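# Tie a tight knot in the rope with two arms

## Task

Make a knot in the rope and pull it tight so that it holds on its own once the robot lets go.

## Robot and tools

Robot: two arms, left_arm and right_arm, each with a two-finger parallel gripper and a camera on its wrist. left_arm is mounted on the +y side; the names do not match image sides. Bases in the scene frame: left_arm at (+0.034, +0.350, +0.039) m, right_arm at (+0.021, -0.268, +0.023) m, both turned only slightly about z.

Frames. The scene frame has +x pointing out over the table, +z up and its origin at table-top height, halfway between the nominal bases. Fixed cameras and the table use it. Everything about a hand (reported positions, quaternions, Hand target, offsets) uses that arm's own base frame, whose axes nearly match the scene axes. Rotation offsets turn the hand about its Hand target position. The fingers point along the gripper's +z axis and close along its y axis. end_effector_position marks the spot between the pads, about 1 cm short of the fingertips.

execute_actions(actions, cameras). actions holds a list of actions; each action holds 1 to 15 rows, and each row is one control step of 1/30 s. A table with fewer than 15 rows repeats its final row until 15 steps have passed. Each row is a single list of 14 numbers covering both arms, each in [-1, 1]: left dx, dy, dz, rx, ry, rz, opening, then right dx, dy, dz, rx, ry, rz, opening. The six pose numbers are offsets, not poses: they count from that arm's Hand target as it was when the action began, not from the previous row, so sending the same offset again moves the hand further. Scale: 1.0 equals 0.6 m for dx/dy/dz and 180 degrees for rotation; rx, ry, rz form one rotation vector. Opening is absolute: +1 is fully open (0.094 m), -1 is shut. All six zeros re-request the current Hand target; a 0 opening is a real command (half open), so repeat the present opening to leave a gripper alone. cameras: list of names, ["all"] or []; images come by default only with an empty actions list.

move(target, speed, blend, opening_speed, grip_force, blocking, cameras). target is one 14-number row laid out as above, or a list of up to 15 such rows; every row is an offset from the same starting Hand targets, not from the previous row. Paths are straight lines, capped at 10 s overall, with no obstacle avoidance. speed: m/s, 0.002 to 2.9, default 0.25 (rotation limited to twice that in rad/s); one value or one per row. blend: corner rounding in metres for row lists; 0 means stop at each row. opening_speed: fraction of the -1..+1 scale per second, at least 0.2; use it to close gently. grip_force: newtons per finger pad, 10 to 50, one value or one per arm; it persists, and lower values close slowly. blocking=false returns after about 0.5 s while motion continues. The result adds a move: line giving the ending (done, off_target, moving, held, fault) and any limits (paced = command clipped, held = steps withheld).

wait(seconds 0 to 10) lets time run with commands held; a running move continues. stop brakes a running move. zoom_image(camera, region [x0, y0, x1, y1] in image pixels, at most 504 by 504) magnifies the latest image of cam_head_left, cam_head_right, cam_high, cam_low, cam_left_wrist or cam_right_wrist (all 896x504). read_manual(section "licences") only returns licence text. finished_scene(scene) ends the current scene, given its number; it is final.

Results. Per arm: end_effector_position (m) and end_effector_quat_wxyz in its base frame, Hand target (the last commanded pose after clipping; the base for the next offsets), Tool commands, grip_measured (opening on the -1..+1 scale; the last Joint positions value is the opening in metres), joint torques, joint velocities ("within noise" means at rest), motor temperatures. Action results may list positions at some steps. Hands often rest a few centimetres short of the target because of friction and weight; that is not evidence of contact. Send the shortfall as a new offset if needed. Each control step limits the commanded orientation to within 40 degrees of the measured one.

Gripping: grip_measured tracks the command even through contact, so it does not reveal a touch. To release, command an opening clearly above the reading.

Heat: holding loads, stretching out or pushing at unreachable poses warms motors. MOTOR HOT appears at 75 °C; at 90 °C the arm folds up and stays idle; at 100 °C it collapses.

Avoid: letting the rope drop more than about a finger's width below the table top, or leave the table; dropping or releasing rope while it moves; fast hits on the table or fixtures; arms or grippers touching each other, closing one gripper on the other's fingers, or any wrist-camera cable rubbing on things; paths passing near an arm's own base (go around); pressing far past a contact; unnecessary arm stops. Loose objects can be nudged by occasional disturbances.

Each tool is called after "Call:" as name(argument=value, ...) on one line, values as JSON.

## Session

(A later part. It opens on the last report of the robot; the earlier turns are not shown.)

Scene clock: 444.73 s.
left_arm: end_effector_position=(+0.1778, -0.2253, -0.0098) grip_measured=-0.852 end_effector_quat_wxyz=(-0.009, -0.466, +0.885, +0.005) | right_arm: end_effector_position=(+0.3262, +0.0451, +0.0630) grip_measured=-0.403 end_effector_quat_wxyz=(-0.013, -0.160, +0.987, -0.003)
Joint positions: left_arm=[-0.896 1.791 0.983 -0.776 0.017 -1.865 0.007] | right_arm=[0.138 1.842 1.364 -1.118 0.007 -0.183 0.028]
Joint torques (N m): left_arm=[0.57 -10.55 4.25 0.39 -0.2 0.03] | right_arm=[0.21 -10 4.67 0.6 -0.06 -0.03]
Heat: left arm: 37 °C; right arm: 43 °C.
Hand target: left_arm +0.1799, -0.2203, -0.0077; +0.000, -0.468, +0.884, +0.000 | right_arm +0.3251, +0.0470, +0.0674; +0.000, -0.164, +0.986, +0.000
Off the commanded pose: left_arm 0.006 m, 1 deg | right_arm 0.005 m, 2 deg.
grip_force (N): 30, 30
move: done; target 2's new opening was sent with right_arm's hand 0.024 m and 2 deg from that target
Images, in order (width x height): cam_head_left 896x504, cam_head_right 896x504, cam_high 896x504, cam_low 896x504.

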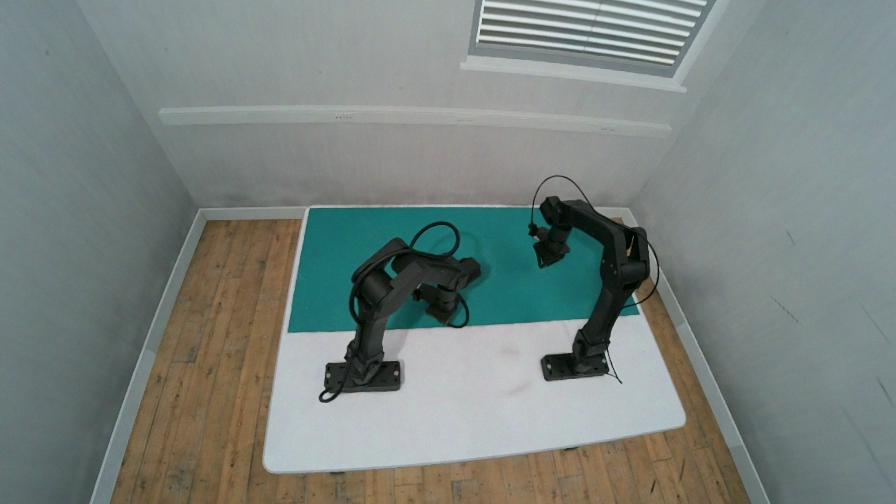

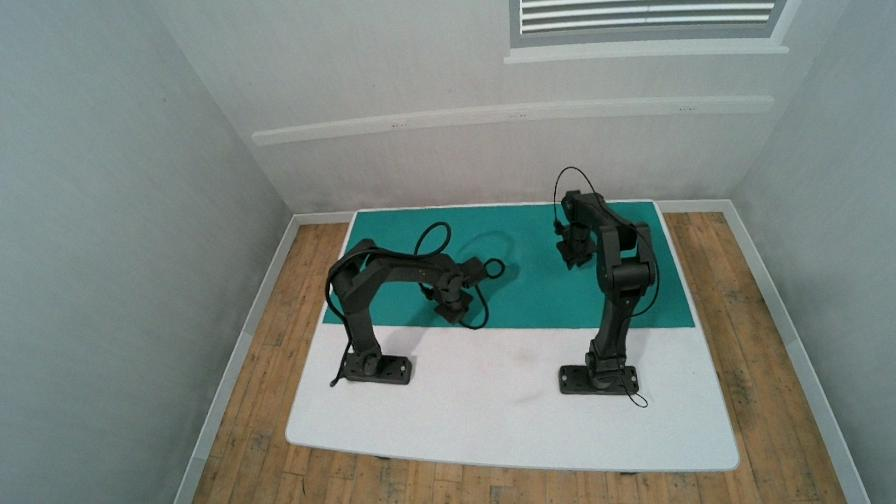

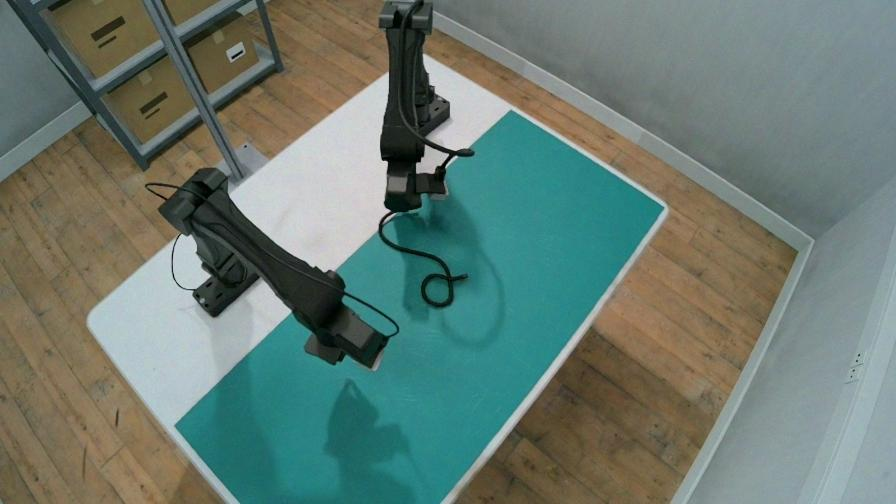

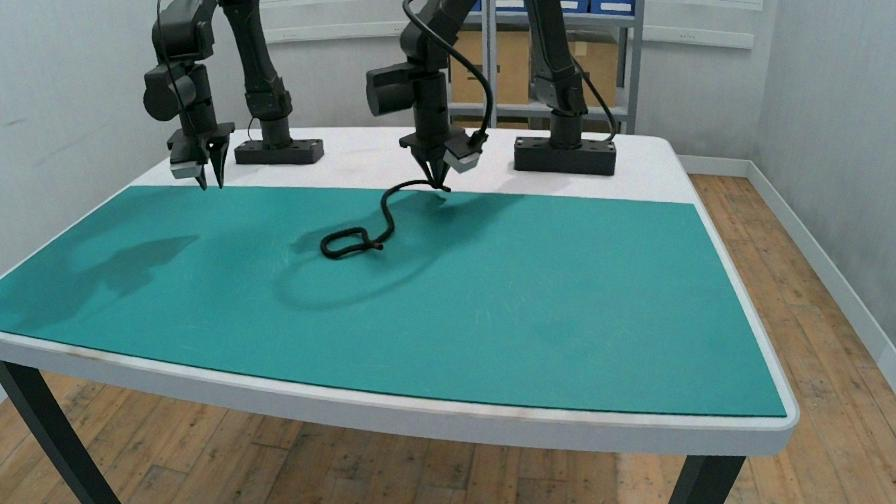

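Call:
zoom_image(camera="cam_high", region=[370, 190, 500, 320])

Call:
zoom_image(camera="cam_low", region=[300, 160, 470, 280])

Scaled by 3.877.

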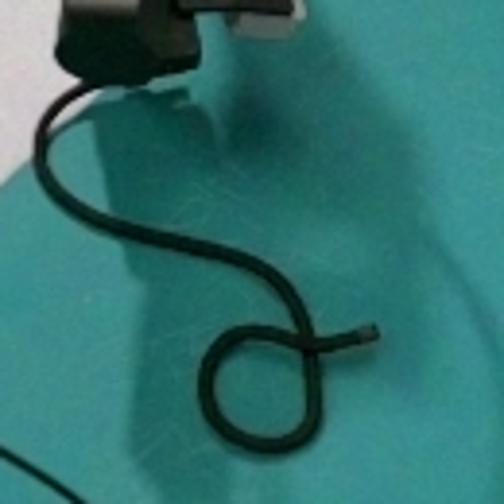

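Scaled by 2.965.

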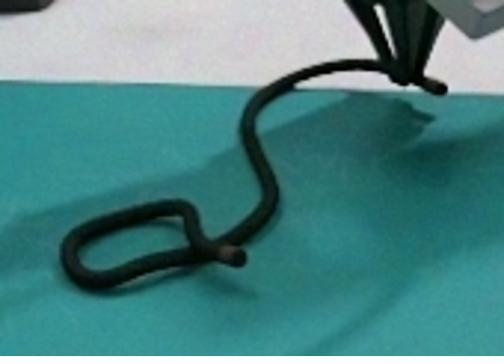

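Call:
move(target=[[0.03,-0.03,0.09, 0,0,-0.15, -1, 0,0,0, 0,0,0.0, -0.4],[0.185,-0.18,0.1, 0,0,-0.533, -1, 0,0,0, 0,0,0.0, -0.4],[0.324,-0.1295,0.075, 0,0,-0.583, -1, 0,0,0, 0,0,0.0, -0.4]], speed=[0.15,0.15,0.1], blend=[0.03,0.03,0], cameras=["cam_high","cam_low","cam_left_wrist"])

Scene clock: 477.17 s.
left_arm: end_effector_position=(+0.3724, -0.2969, +0.0419) grip_measured=-0.852 end_effector_quat_wxyz=(+0.005, +0.412, +0.911, -0.005) | right_arm: end_effector_position=(+0.3263, +0.0452, +0.0630) grip_measured=-0.403 end_effector_quat_wxyz=(-0.013, -0.160, +0.987, -0.003)
Joint positions: left_arm=[-0.673 2.437 2.208 -1.33 0.007 0.177 0.007] | right_arm=[0.138 1.842 1.364 -1.117 0.006 -0.184 0.028]
Joint torques (N m): left_arm=[-0.08 -12.6 9.35 0.2 -0.09 0.06] | right_arm=[0.21 -10 4.67 0.6 -0.06 -0.02]
Heat: left arm: 37 °C; right arm: 42 °C.
Hand target: left_arm +0.3742, -0.2980, +0.0372; +0.000, +0.416, +0.909, +0.000 | right_arm +0.3250, +0.0471, +0.0674; +0.000, -0.164, +0.986, +0.000
Off the commanded pose: left_arm 0.005 m, 1 deg | right_arm 0.005 m, 2 deg.
grip_force (N): 30, 30
move: done
camera_calibration:
cam_left_wrist: T_world_to_cam=[[-0.760909, -0.64853, 0.0206389, 0.0919322], [-0.585827, 0.70032, 0.407871, 0.446183], [-0.278971, 0.298262, -0.912806, 0.323385], [0, 0, 0, 1]] pos_world=[0.421553, -0.349304, 0.111305]
Images, in order (width x height): cam_high 896x504, cam_low 896x504, cam_left_wrist 896x504.

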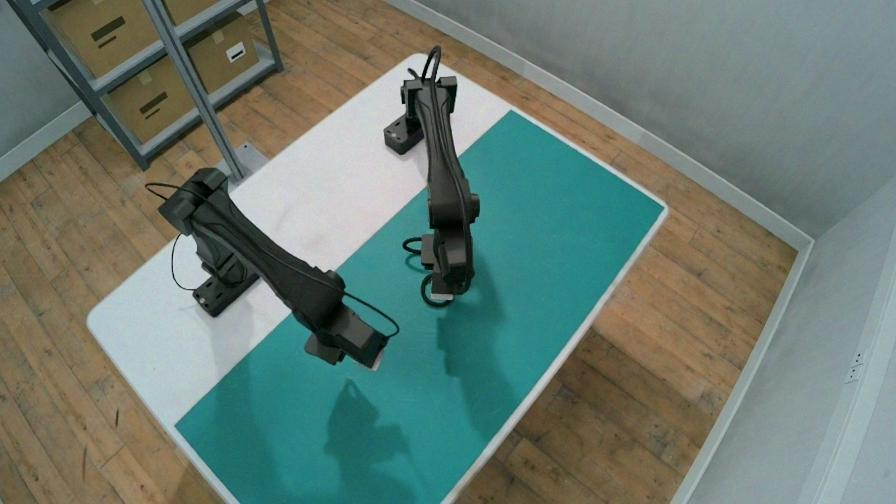

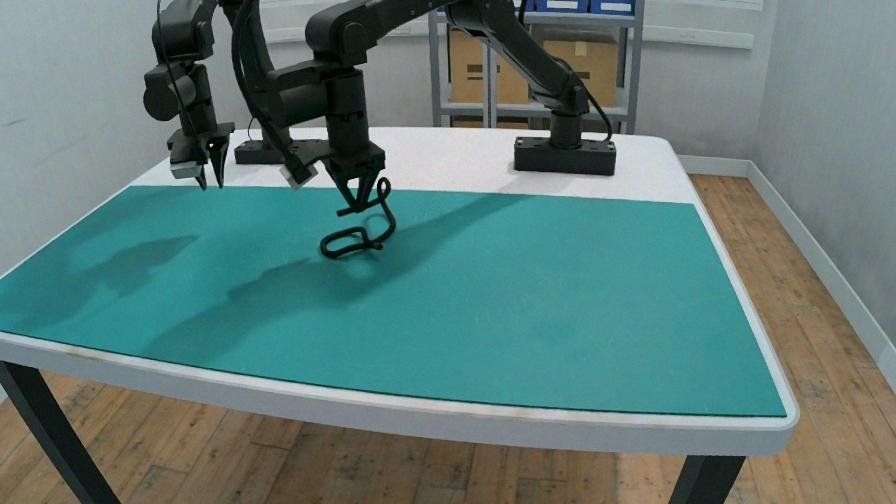

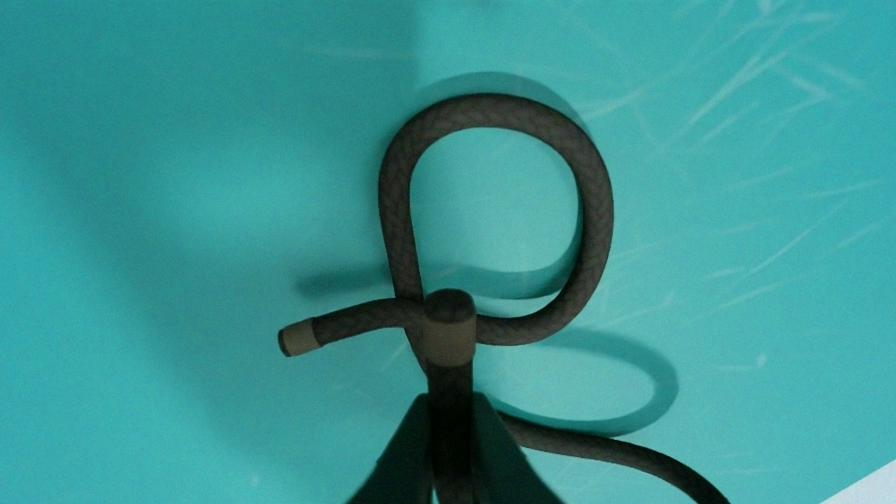

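Call:
move(target=[[-0.0075,-0.033,0,0,0,0, -1, 0,0,0, 0,0,0.0, -0.4],[-0.0075,-0.033,-0.117,0,0,0, -1, 0,0,0, 0,0,0.0, -0.4]], speed=0.1, cameras=["cam_high","cam_low","cam_left_wrist"])

Scene clock: 494.70 s.
left_arm: end_effector_position=(+0.3686, -0.3185, -0.0168) grip_measured=-0.852 end_effector_quat_wxyz=(+0.003, +0.418, +0.908, -0.004) | right_arm: end_effector_position=(+0.3263, +0.0452, +0.0630) grip_measured=-0.403 end_effector_quat_wxyz=(-0.013, -0.160, +0.987, -0.003)
Joint positions: left_arm=[-0.712 2.528 2.142 -1.177 0.007 0.151 0.007] | right_arm=[0.138 1.842 1.364 -1.117 0.006 -0.184 0.028]
Joint torques (N m): left_arm=[0.12 -13.38 5.44 0.67 -0.08 -0.03] | right_arm=[0.21 -10 4.68 0.6 -0.06 -0.02]
Motor temperatures (°C): left_arm=[29 40 34 32 31 31 30] | right_arm=[30 42 37 32 30 31 30]
Heat: left arm: 40 °C; right arm: 42 °C.
Hand target: left_arm +0.3699, -0.3179, -0.0328; +0.000, +0.416, +0.909, +0.000 | right_arm +0.3250, +0.0471, +0.0674; +0.000, -0.164, +0.986, +0.000
Off the commanded pose: left_arm 0.016 m, 1 deg | right_arm 0.005 m, 2 deg.
grip_force (N): 30, 30
move: off_target (left_arm)
camera_calibration:
cam_left_wrist: T_world_to_cam=[[-0.769185, -0.638672, 0.021284, 0.0825148], [-0.575252, 0.70654, 0.412174, 0.481174], [-0.278282, 0.304794, -0.910857, 0.277089], [0, 0, 0, 1]] pos_world=[0.417374, -0.371723, 0.0523048]
Images, in order (width x height): cam_high 896x504, cam_low 896x504, cam_left_wrist 896x504.

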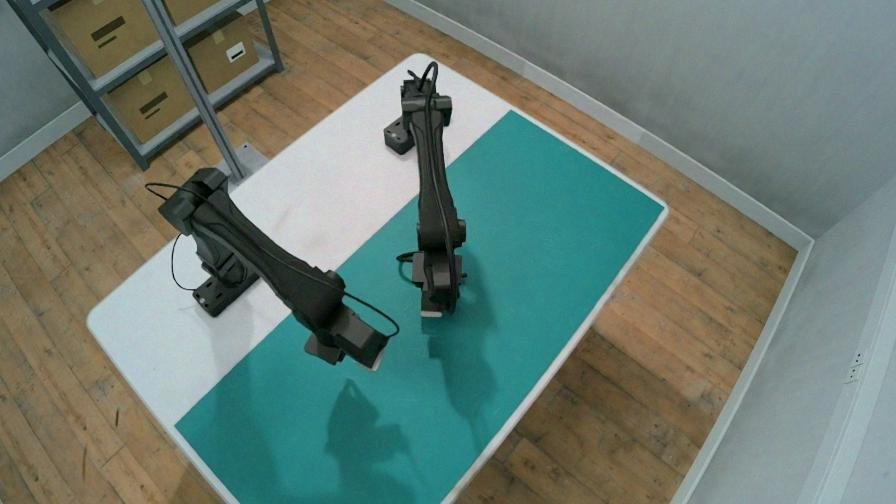

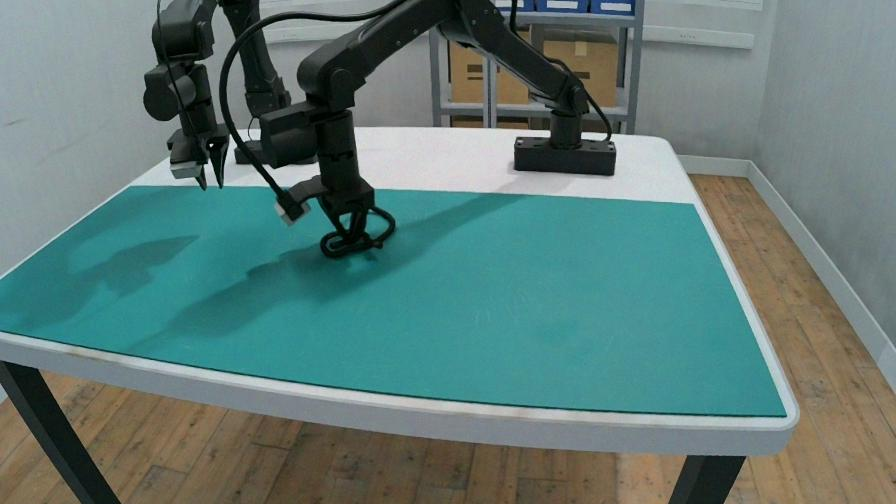

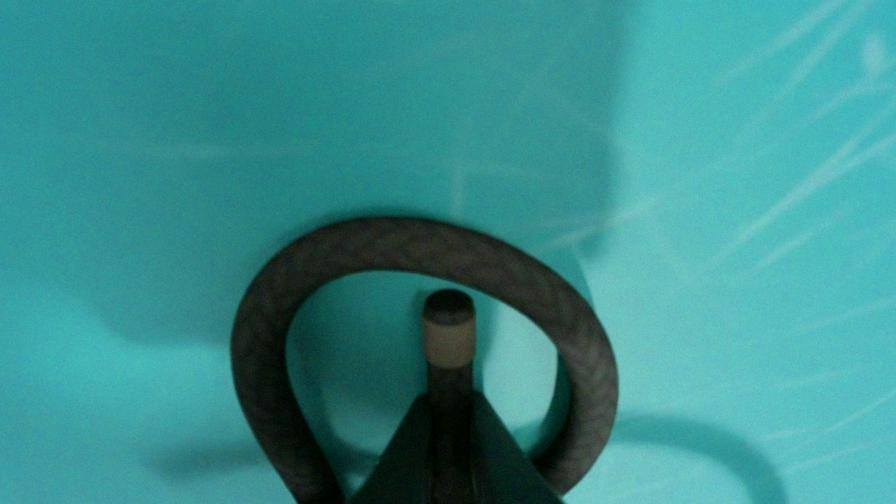

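Call:
move(target=[[0,0,-0.022,0,0,0, -1, 0,0,0, 0,0,0.0, -0.4],[0,0,-0.022,0,0,0, -0.6, 0,0,0, 0,0,0.0, -0.4],[0,0,0.15,0,0,0, -0.6, 0,0,0, 0,0,0.0, -0.4],[-0.15,0.4,0.15,0,0,0, -0.6, 0,0,0, 0,0,0.0, -0.4]], speed=[0.1,0.1,0.15,0.4], blend=[0,0,0.02,0], cameras=["cam_high","cam_low","cam_right_wrist"])

Call:
zoom_image(camera="cam_high", region=[380, 220, 500, 340])

Call:
zoom_image(camera="cam_low", region=[300, 160, 470, 280])

Scene clock: 512.67 s.
left_arm: end_effector_position=(+0.2814, -0.0753, +0.0567) grip_measured=-0.602 end_effector_quat_wxyz=(-0.010, +0.412, +0.911, +0.005) | right_arm: end_effector_position=(+0.3263, +0.0452, +0.0630) grip_measured=-0.403 end_effector_quat_wxyz=(-0.013, -0.160, +0.987, -0.003)
Joint positions: left_arm=[-0.273 1.703 1.169 -1.055 -0.013 0.576 0.019] | right_arm=[0.138 1.842 1.364 -1.117 0.006 -0.184 0.028]
Joint torques (N m): left_arm=[-0.03 -9.96 4.86 0.46 0.12 0.07] | right_arm=[0.2 -9.99 4.67 0.6 -0.05 -0.02]
Heat: left arm: 42 °C; right arm: 42 °C.
Hand target: left_arm +0.2798, -0.0778, +0.0571; +0.000, +0.416, +0.909, +0.000 | right_arm +0.3250, +0.0471, +0.0674; +0.000, -0.164, +0.986, +0.000
Off the commanded pose: left_arm 0.003 m, 1 deg | right_arm 0.005 m, 2 deg.
grip_force (N): 30, 30
move: done; target 2's new opening was sent with left_arm's hand 0.028 m and 1 deg from that target
camera_calibration:
cam_right_wrist: T_world_to_cam=[[0.31936, -0.947626, 0.00380455, -0.0605642], [-0.869144, -0.291307, 0.399661, 0.312789], [-0.377621, -0.130943, -0.916655, 0.272216], [0, 0, 0, 1]] pos_world=[0.393995, 0.0693699, 0.124749]
Images, in order (width x height): cam_high 896x504, cam_low 896x504, cam_right_wrist 896x504.

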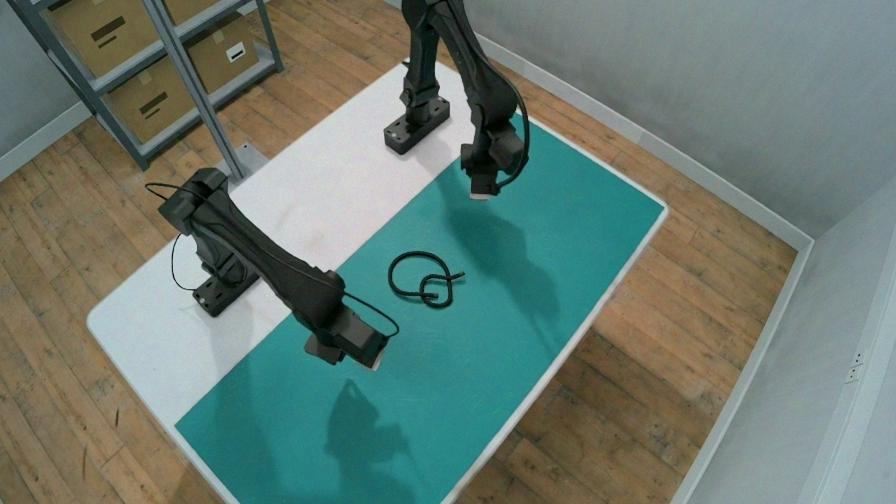

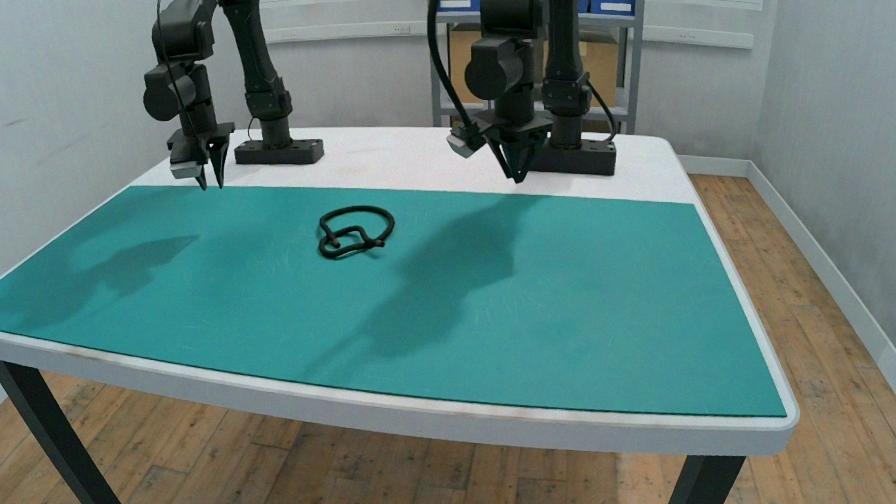

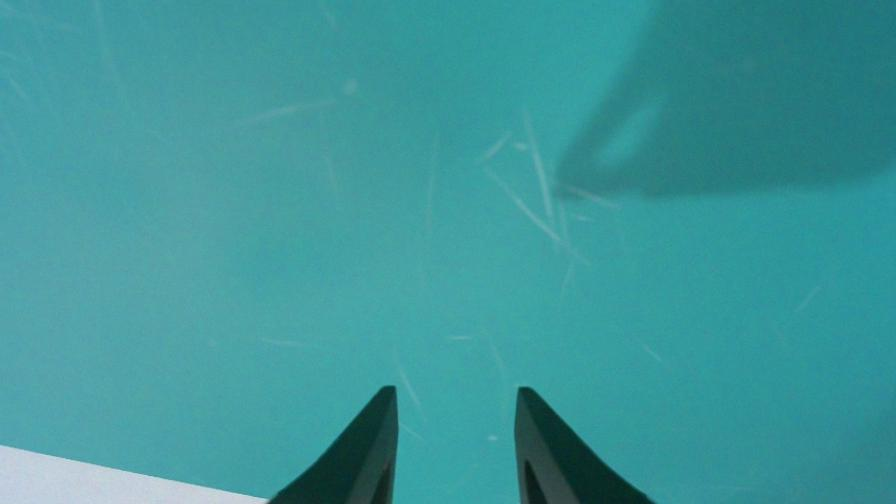

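Scaled by 4.200.

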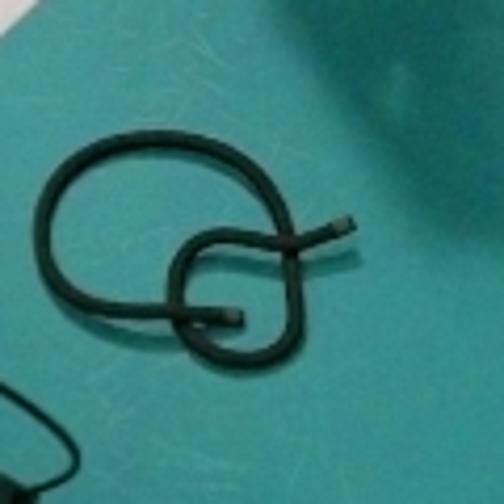

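Scaled by 2.965.

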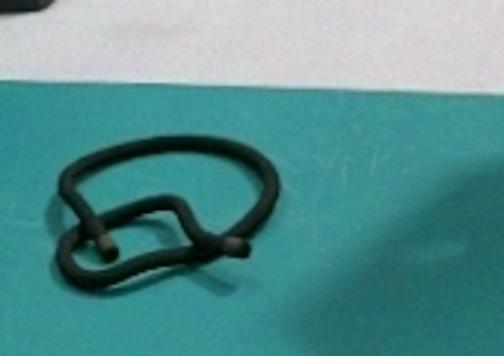

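Call:
move(target=[0,0,0,0,0,0, -0.6, 0.1125,0.44,0, 0,0,-0.378, -0.5], speed=0.3, cameras=["cam_right_wrist"])

Scene clock: 529.70 s.
left_arm: end_effector_position=(+0.2815, -0.0754, +0.0567) grip_measured=-0.602 end_effector_quat_wxyz=(-0.010, +0.412, +0.911, +0.005) | right_arm: end_effector_position=(+0.3932, +0.3127, +0.0786) grip_measured=-0.497 end_effector_quat_wxyz=(+0.014, +0.412, +0.911, +0.030)
Joint positions: left_arm=[-0.273 1.703 1.169 -1.055 -0.013 0.577 0.019] | right_arm=[0.669 2.58 2.619 -1.543 -0.002 1.519 0.024]
Joint torques (N m): left_arm=[-0.05 -9.94 4.85 0.46 0.12 0.08] | right_arm=[0.03 -9.81 8.47 0.45 0.02 0.09]
Heat: left arm: 41 °C; right arm: 42 °C.
Hand target: left_arm +0.2798, -0.0779, +0.0571; +0.000, +0.416, +0.909, +0.000 | right_arm +0.3925, +0.3112, +0.0675; +0.000, +0.415, +0.910, +0.000
Off the commanded pose: left_arm 0.003 m, 1 deg | right_arm 0.011 m, 4 deg.
joint sent to its limit (right arm) — joint 4 (wrist pitch), lower limit. The joint targets still meet the commanded pose.
grip_force (N): 30, 30
move: off_target (right_arm)
camera_calibration:
cam_right_wrist: T_world_to_cam=[[-0.747663, -0.66098, -0.0640786, 0.506715], [-0.632129, 0.678801, 0.373688, 0.0481863], [-0.203504, 0.319899, -0.925338, 0.13809], [0, 0, 0, 1]] pos_world=[0.437413, 0.258045, 0.142242]
Images, in order (width x height): cam_right_wrist 896x504.

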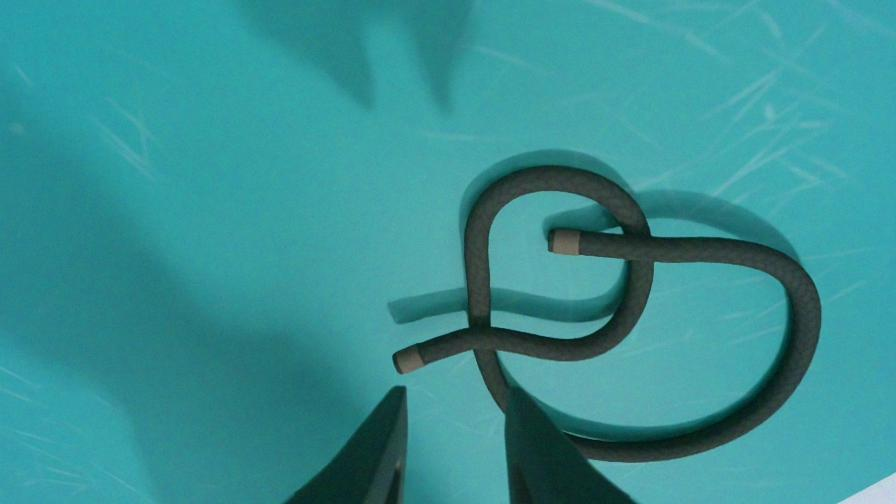

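Call:
move(target=[0,0,0,0,0,0, -0.6, -0.006,-0.006,-0.145, 0,0,0, -0.5], speed=0.12, cameras=["cam_right_wrist"])

Scene clock: 536.70 s.
left_arm: end_effector_position=(+0.2815, -0.0754, +0.0567) grip_measured=-0.602 end_effector_quat_wxyz=(-0.010, +0.412, +0.911, +0.005) | right_arm: end_effector_position=(+0.3881, +0.3086, -0.0055) grip_measured=-0.498 end_effector_quat_wxyz=(+0.000, +0.413, +0.911, +0.002)
Joint positions: left_arm=[-0.273 1.703 1.169 -1.055 -0.013 0.577 0.019] | right_arm=[0.669 2.58 2.283 -1.271 -0.002 1.52 0.024]
Joint torques (N m): left_arm=[-0.05 -9.94 4.85 0.47 0.11 0.09] | right_arm=[-0.05 -11.81 4.01 0.95 0.02 0.09]
Heat: left arm: 41 °C; right arm: 42 °C.
Hand target: left_arm +0.2798, -0.0779, +0.0571; +0.000, +0.416, +0.909, +0.000 | right_arm +0.3889, +0.3075, -0.0195; +0.000, +0.415, +0.910, +0.000
Off the commanded pose: left_arm 0.003 m, 1 deg | right_arm 0.014 m, 0 deg.
grip_force (N): 30, 30
move: off_target (right_arm)
camera_calibration:
cam_right_wrist: T_world_to_cam=[[-0.749561, -0.661934, -0.00131302, 0.496231], [-0.613294, 0.693732, 0.377632, 0.0671865], [-0.249057, 0.283864, -0.925955, 0.0892115], [0, 0, 0, 1]] pos_world=[0.435379, 0.256539, 0.0578856]
Images, in order (width x height): cam_right_wrist 896x504.

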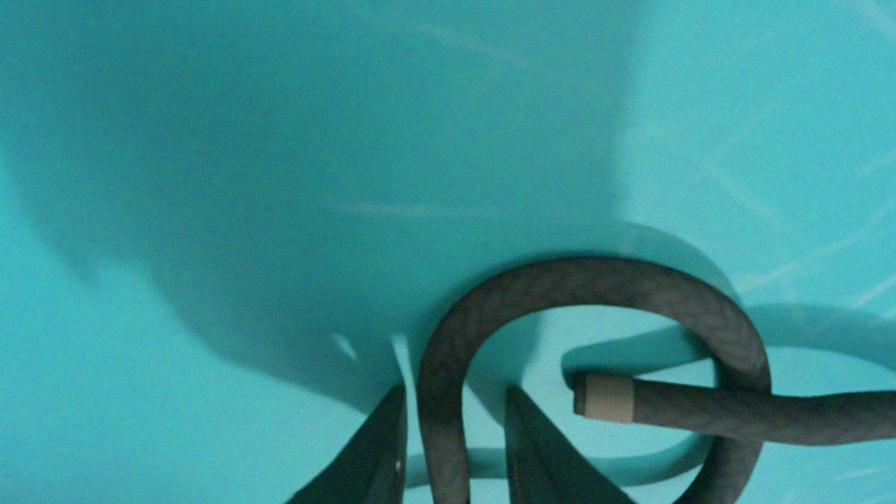

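Call:
move(target=[[0,0,0,0,0,0, -0.6, 0,0,0, 0,0,0, -1],[0,0,0,0,0,0, -0.6, 0,0,0.09, 0,0,0, -1],[0,0,0,0,0,0, -0.6, -0.066,-0.058,0.09, 0,0,0, -1]], speed=0.08, cameras=["cam_right_wrist","cam_low","cam_high"])

Scene clock: 548.30 s.
left_arm: end_effector_position=(+0.2815, -0.0754, +0.0567) grip_measured=-0.602 end_effector_quat_wxyz=(-0.010, +0.412, +0.911, +0.005) | right_arm: end_effector_position=(+0.3477, +0.2767, +0.0246) grip_measured=-0.812 end_effector_quat_wxyz=(-0.006, +0.413, +0.911, -0.009)
Joint positions: left_arm=[-0.273 1.703 1.169 -1.055 -0.013 0.577 0.019] | right_arm=[0.669 2.323 1.939 -1.208 -0.002 1.52 0.009]
Joint torques (N m): left_arm=[-0.06 -9.95 4.85 0.46 0.12 0.07] | right_arm=[-0.62 -13.93 4.7 0.52 0.03 0.03]
Heat: left arm: 41 °C; right arm: 44 °C.
Hand target: left_arm +0.2798, -0.0779, +0.0571; +0.000, +0.416, +0.909, +0.000 | right_arm +0.3493, +0.2727, +0.0345; +0.000, +0.415, +0.910, +0.000
Off the commanded pose: left_arm 0.003 m, 1 deg | right_arm 0.011 m, 1 deg.
grip_force (N): 30, 30
move: off_target (right_arm)
camera_calibration:
cam_right_wrist: T_world_to_cam=[[-0.749316, -0.661783, 0.0238501, 0.444095], [-0.605829, 0.699613, 0.378829, 0.0488753], [-0.267389, 0.269414, -0.925159, 0.126587], [0, 0, 0, 1]] pos_world=[0.396226, 0.225597, 0.088006]
Images, in order (width x height): cam_high 896x504, cam_low 896x504, cam_right_wrist 896x504.

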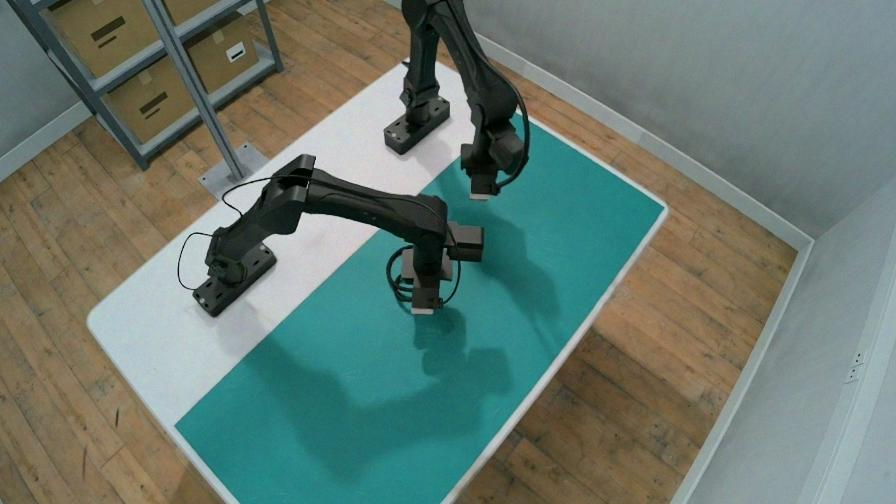

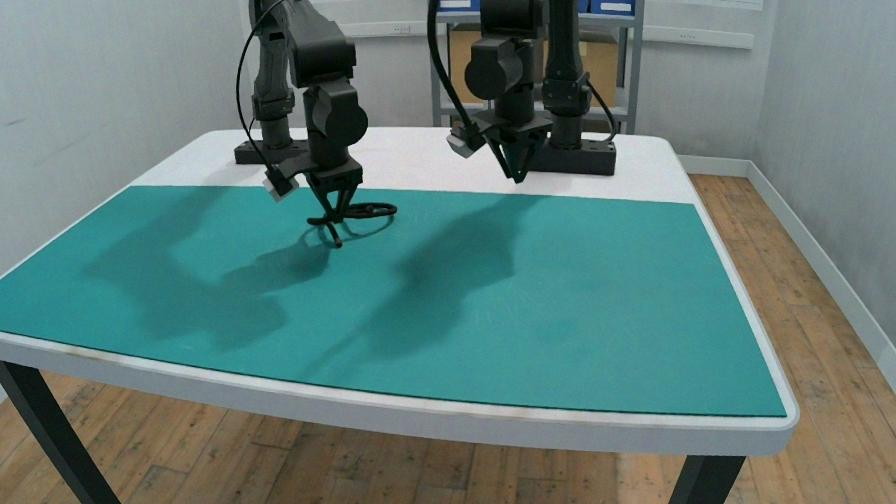

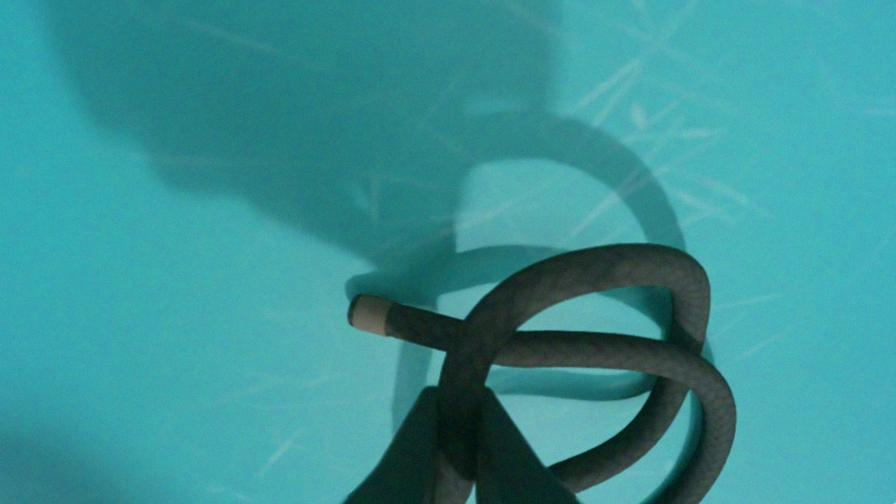

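Call:
move(target=[[0,0,0,0,0,0, -0.6, -0.012,-0.01,-0.065, 0,0,0, -1],[0,0,0,0,0,0, -0.6, -0.012,-0.01,-0.065, 0,0,0, -0.6],[0,0,0,0,0,0, -0.6, -0.012,-0.01,0.16, 0,0,0, -0.6],[0,0,0,0,0,0, -0.6, -0.03,-0.27,0.16, 0,0,0, -0.6]], speed=[0.06,0.1,0.1,0.3], cameras=["cam_right_wrist","cam_low","cam_high"])

Call:
zoom_image(camera="cam_high", region=[380, 220, 500, 340])

Call:
zoom_image(camera="cam_low", region=[290, 160, 440, 280])

Scene clock: 562.53 s.
left_arm: end_effector_position=(+0.2815, -0.0754, +0.0567) grip_measured=-0.602 end_effector_quat_wxyz=(-0.010, +0.412, +0.911, +0.005) | right_arm: end_effector_position=(+0.3344, +0.1107, +0.1271) grip_measured=-0.603 end_effector_quat_wxyz=(-0.006, +0.419, +0.908, -0.005)
Joint positions: left_arm=[-0.273 1.703 1.169 -1.055 -0.013 0.577 0.019] | right_arm=[0.317 1.896 1.69 -1.381 0 1.182 0.019]
Joint torques (N m): left_arm=[-0.06 -9.96 4.86 0.47 0.12 0.09] | right_arm=[0.24 -10.22 4.77 0.53 0.01 -0.02]
Heat: left arm: 41 °C; right arm: 44 °C.
Hand target: left_arm +0.2798, -0.0779, +0.0571; +0.000, +0.416, +0.909, +0.000 | right_arm +0.3313, +0.1107, +0.1305; +0.000, +0.416, +0.910, +0.000
Off the commanded pose: left_arm 0.003 m, 1 deg | right_arm 0.005 m, 1 deg.
grip_force (N): 30, 30
move: done
camera_calibration:
cam_right_wrist: T_world_to_cam=[[-0.759418, -0.650403, 0.0161423, 0.324946], [-0.596513, 0.705971, 0.381809, 0.114026], [-0.259726, 0.280323, -0.9241, 0.258619], [0, 0, 0, 1]] pos_world=[0.381957, 0.0583498, 0.190208]
Images, in order (width x height): cam_high 896x504, cam_low 896x504, cam_right_wrist 896x504.

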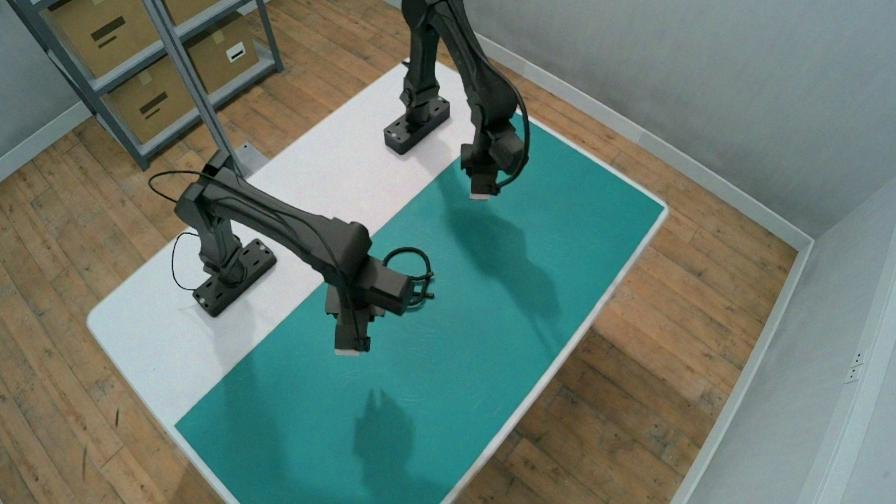

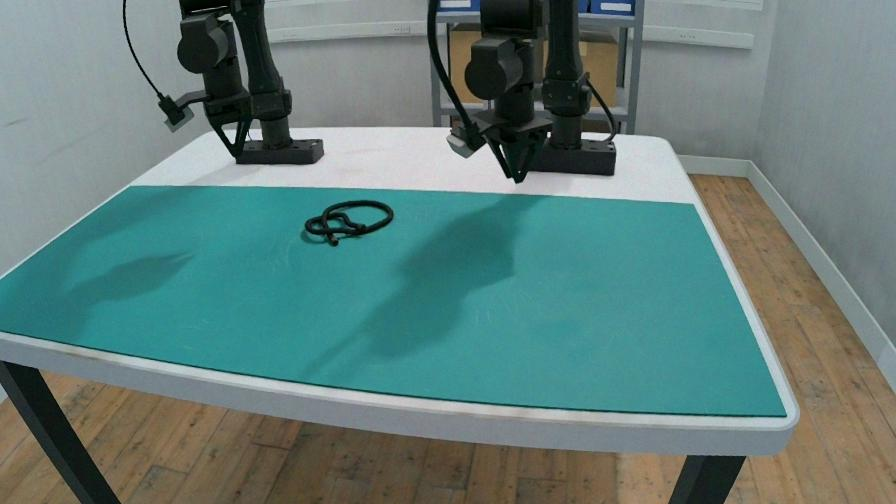

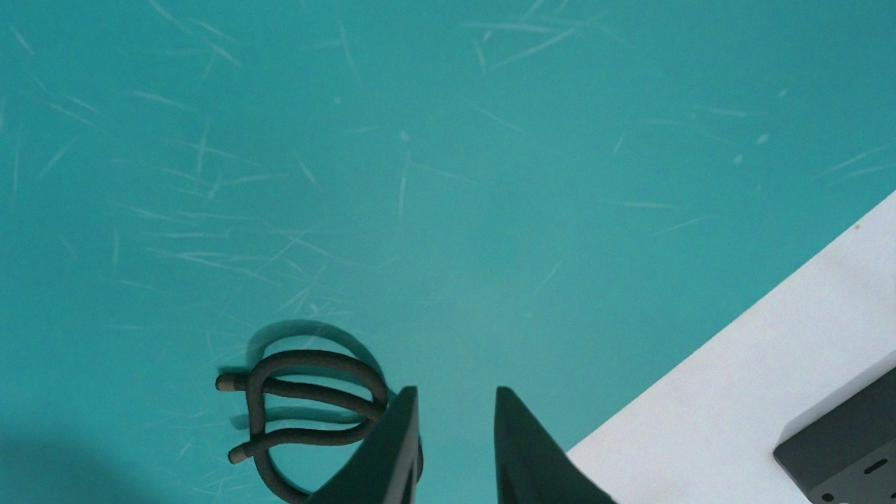

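Scaled by 4.200.

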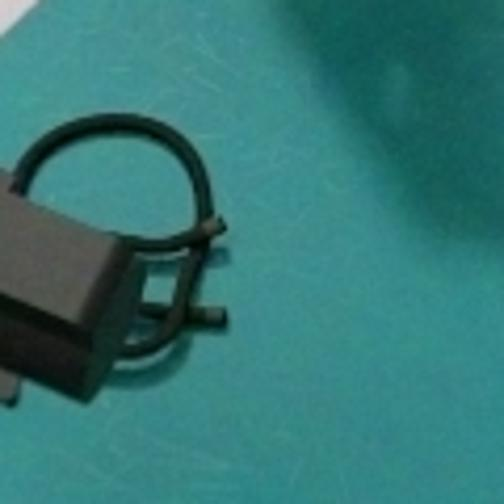

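Scaled by 3.360.

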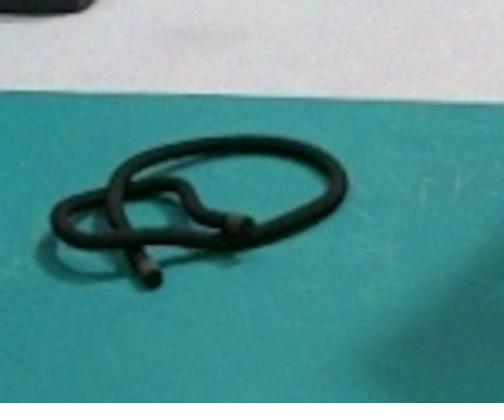

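Call:
move(target=[0.163,-0.451,0.02,0,0,0.5, -0.5, -0.05,-0.12,0, 0,0,0, -0.6], speed=0.3, cameras=["cam_left_wrist"])

Scene clock: 587.90 s.
left_arm: end_effector_position=(+0.3785, -0.3492, +0.0757) grip_measured=-0.502 end_effector_quat_wxyz=(+0.023, -0.344, +0.937, -0.044) | right_arm: end_effector_position=(+0.3038, +0.0416, +0.1277) grip_measured=-0.603 end_effector_quat_wxyz=(-0.008, +0.415, +0.910, -0.005)
Joint positions: left_arm=[-0.748 2.624 2.69 -1.536 -0.001 -1.452 0.023] | right_arm=[0.132 1.72 1.474 -1.344 -0.001 0.987 0.019]
Joint torques (N m): left_arm=[0.12 -13.52 9.03 0.26 -0.01 -0.08] | right_arm=[-0.55 -8.95 4.75 0.57 0.01 -0.01]
Heat: left arm: 40 °C; right arm: 44 °C.
Hand target: left_arm +0.3777, -0.3485, +0.0692; +0.000, -0.349, +0.937, +0.000 | right_arm +0.3012, +0.0387, +0.1304; +0.000, +0.416, +0.910, +0.000
Off the commanded pose: left_arm 0.007 m, 6 deg | right_arm 0.005 m, 1 deg.
joint sent to its limit (left arm) — joint 4 (wrist pitch), lower limit. The joint targets are off in orientation, not in position.
grip_force (N): 30, 30
move: off_target (left_arm)
camera_calibration:
cam_left_wrist: T_world_to_cam=[[0.631212, -0.767012, 0.115169, -0.513467], [-0.735166, -0.544342, 0.404007, 0.0946935], [-0.247187, -0.339683, -0.907477, 0.136284], [0, 0, 0, 1]] pos_world=[0.42741, -0.295996, 0.144553]
Images, in order (width x height): cam_left_wrist 896x504.

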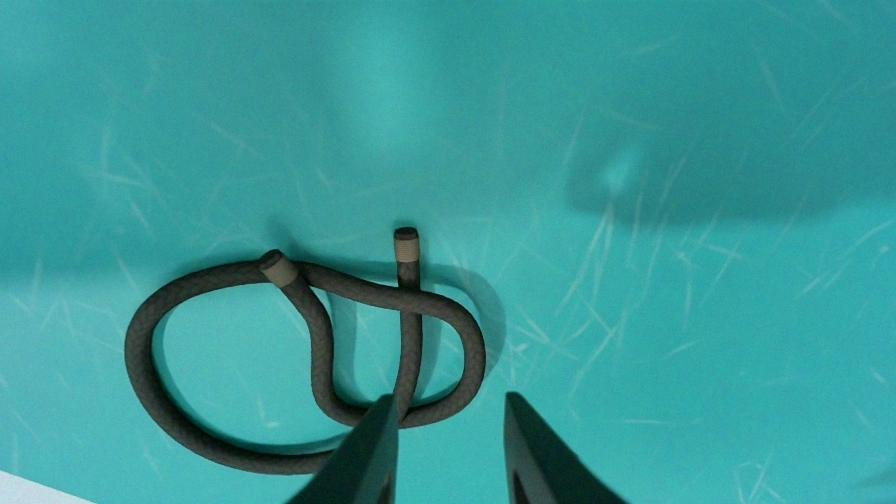

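Call:
move(target=[[-0.13,0.4,0.0,0,0,0, -0.5, 0,0,0, 0,0,0, -0.6],[-0.13,0.4,0.0,0,0,0, -0.5, 0.098,0.369,-0.1, 0,0,0.5, -0.5]], speed=0.35, blend=[0.05,0], cameras=["cam_right_wrist"])

Scene clock: 612.50 s.
left_arm: end_effector_position=(+0.3010, -0.1093, +0.0662) grip_measured=-0.502 end_effector_quat_wxyz=(-0.008, -0.350, +0.937, +0.006) | right_arm: end_effector_position=(+0.3582, +0.2574, +0.0765) grip_measured=-0.503 end_effector_quat_wxyz=(+0.008, -0.345, +0.939, +0.003)
Joint positions: left_arm=[-0.35 1.801 1.325 -1.115 0.002 -1.066 0.023] | right_arm=[0.62 2.244 2.012 -1.321 -0.001 -0.085 0.023]
Joint torques (N m): left_arm=[0.09 -11.71 4.9 0.43 -0.04 0.04] | right_arm=[0.23 -8.47 8.84 0.37 0.01 -0.02]
Heat: left arm: 40 °C; right arm: 44 °C.
Hand target: left_arm +0.2997, -0.1084, +0.0692; +0.000, -0.349, +0.937, +0.000 | right_arm +0.3601, +0.2600, +0.0705; +0.001, -0.349, +0.937, +0.000
Off the commanded pose: left_arm 0.003 m, 1 deg | right_arm 0.007 m, 1 deg.
grip_force (N): 30, 30
move: done
camera_calibration:
cam_right_wrist: T_world_to_cam=[[0.650191, -0.759767, 0.00244863, -0.0365252], [-0.709578, -0.606082, 0.359395, 0.423894], [-0.271572, -0.235412, -0.933182, 0.314618], [0, 0, 0, 1]] pos_world=[0.409976, 0.303229, 0.14134]
Images, in order (width x height): cam_right_wrist 896x504.

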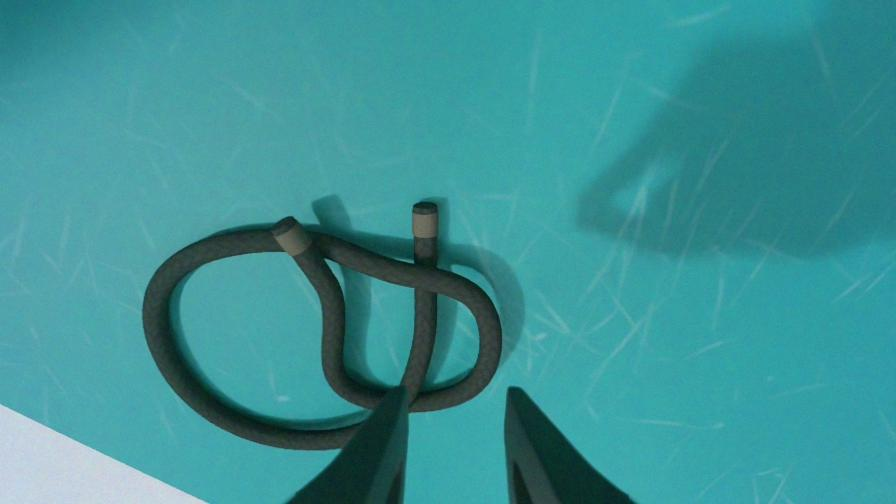

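Call:
move(target=[[0,0,0,0,0,0, -0.5, 0.007,0.028,-0.05, 0,0,0, -0.5],[0,0,0,0,0,0, -0.5, 0.008,0.028,-0.152, 0,0,0, -0.5],[0,0,0,0,0,0, -0.5, 0.008,0.028,-0.152, 0,0,0, -1]], speed=0.12, blend=[0.01,0,0], cameras=["cam_right_wrist"])

Scene clock: 624.07 s.
left_arm: end_effector_position=(+0.3010, -0.1093, +0.0662) grip_measured=-0.502 end_effector_quat_wxyz=(-0.008, -0.350, +0.937, +0.006) | right_arm: end_effector_position=(+0.3686, +0.2778, -0.0052) grip_measured=-0.837 end_effector_quat_wxyz=(+0.012, -0.350, +0.937, +0.004)
Joint positions: left_arm=[-0.35 1.801 1.325 -1.115 0.002 -1.066 0.023] | right_arm=[0.643 2.371 1.902 -1.076 -0.001 -0.072 0.008]
Joint torques (N m): left_arm=[0.09 -11.73 4.89 0.42 -0.04 0.05] | right_arm=[0.34 -9.58 5.34 0.71 0.02 0.1]
Heat: left arm: 40 °C; right arm: 43 °C.
Hand target: left_arm +0.2997, -0.1084, +0.0692; +0.000, -0.349, +0.937, +0.000 | right_arm +0.3648, +0.2770, -0.0207; +0.001, -0.349, +0.937, +0.000
Off the commanded pose: left_arm 0.003 m, 1 deg | right_arm 0.016 m, 1 deg.
grip_force (N): 30, 30
move: off_target (right_arm); target 3's new opening was sent with right_arm's hand 0.016 m and 1 deg from that target
camera_calibration:
cam_right_wrist: T_world_to_cam=[[0.657977, -0.753032, 0.00290039, -0.0322869], [-0.705628, -0.615202, 0.35159, 0.473998], [-0.262975, -0.233385, -0.936149, 0.242247], [0, 0, 0, 1]] pos_world=[0.419415, 0.323829, 0.0602199]
Images, in order (width x height): cam_right_wrist 896x504.

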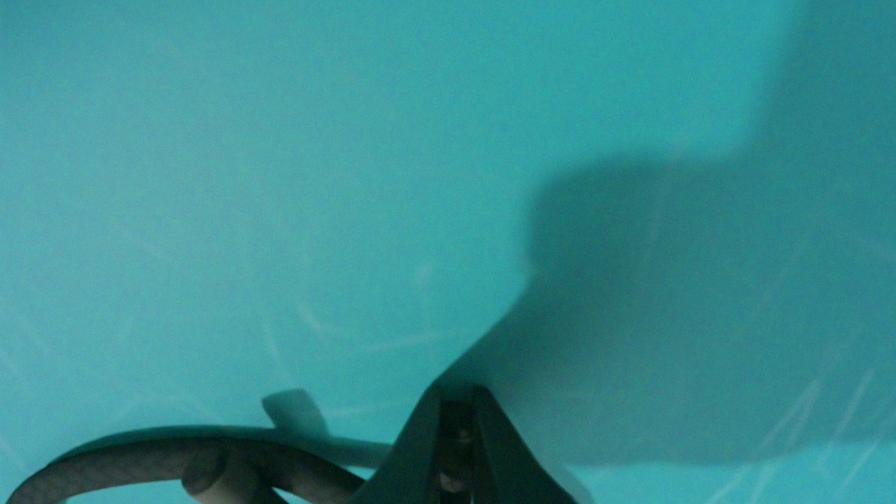

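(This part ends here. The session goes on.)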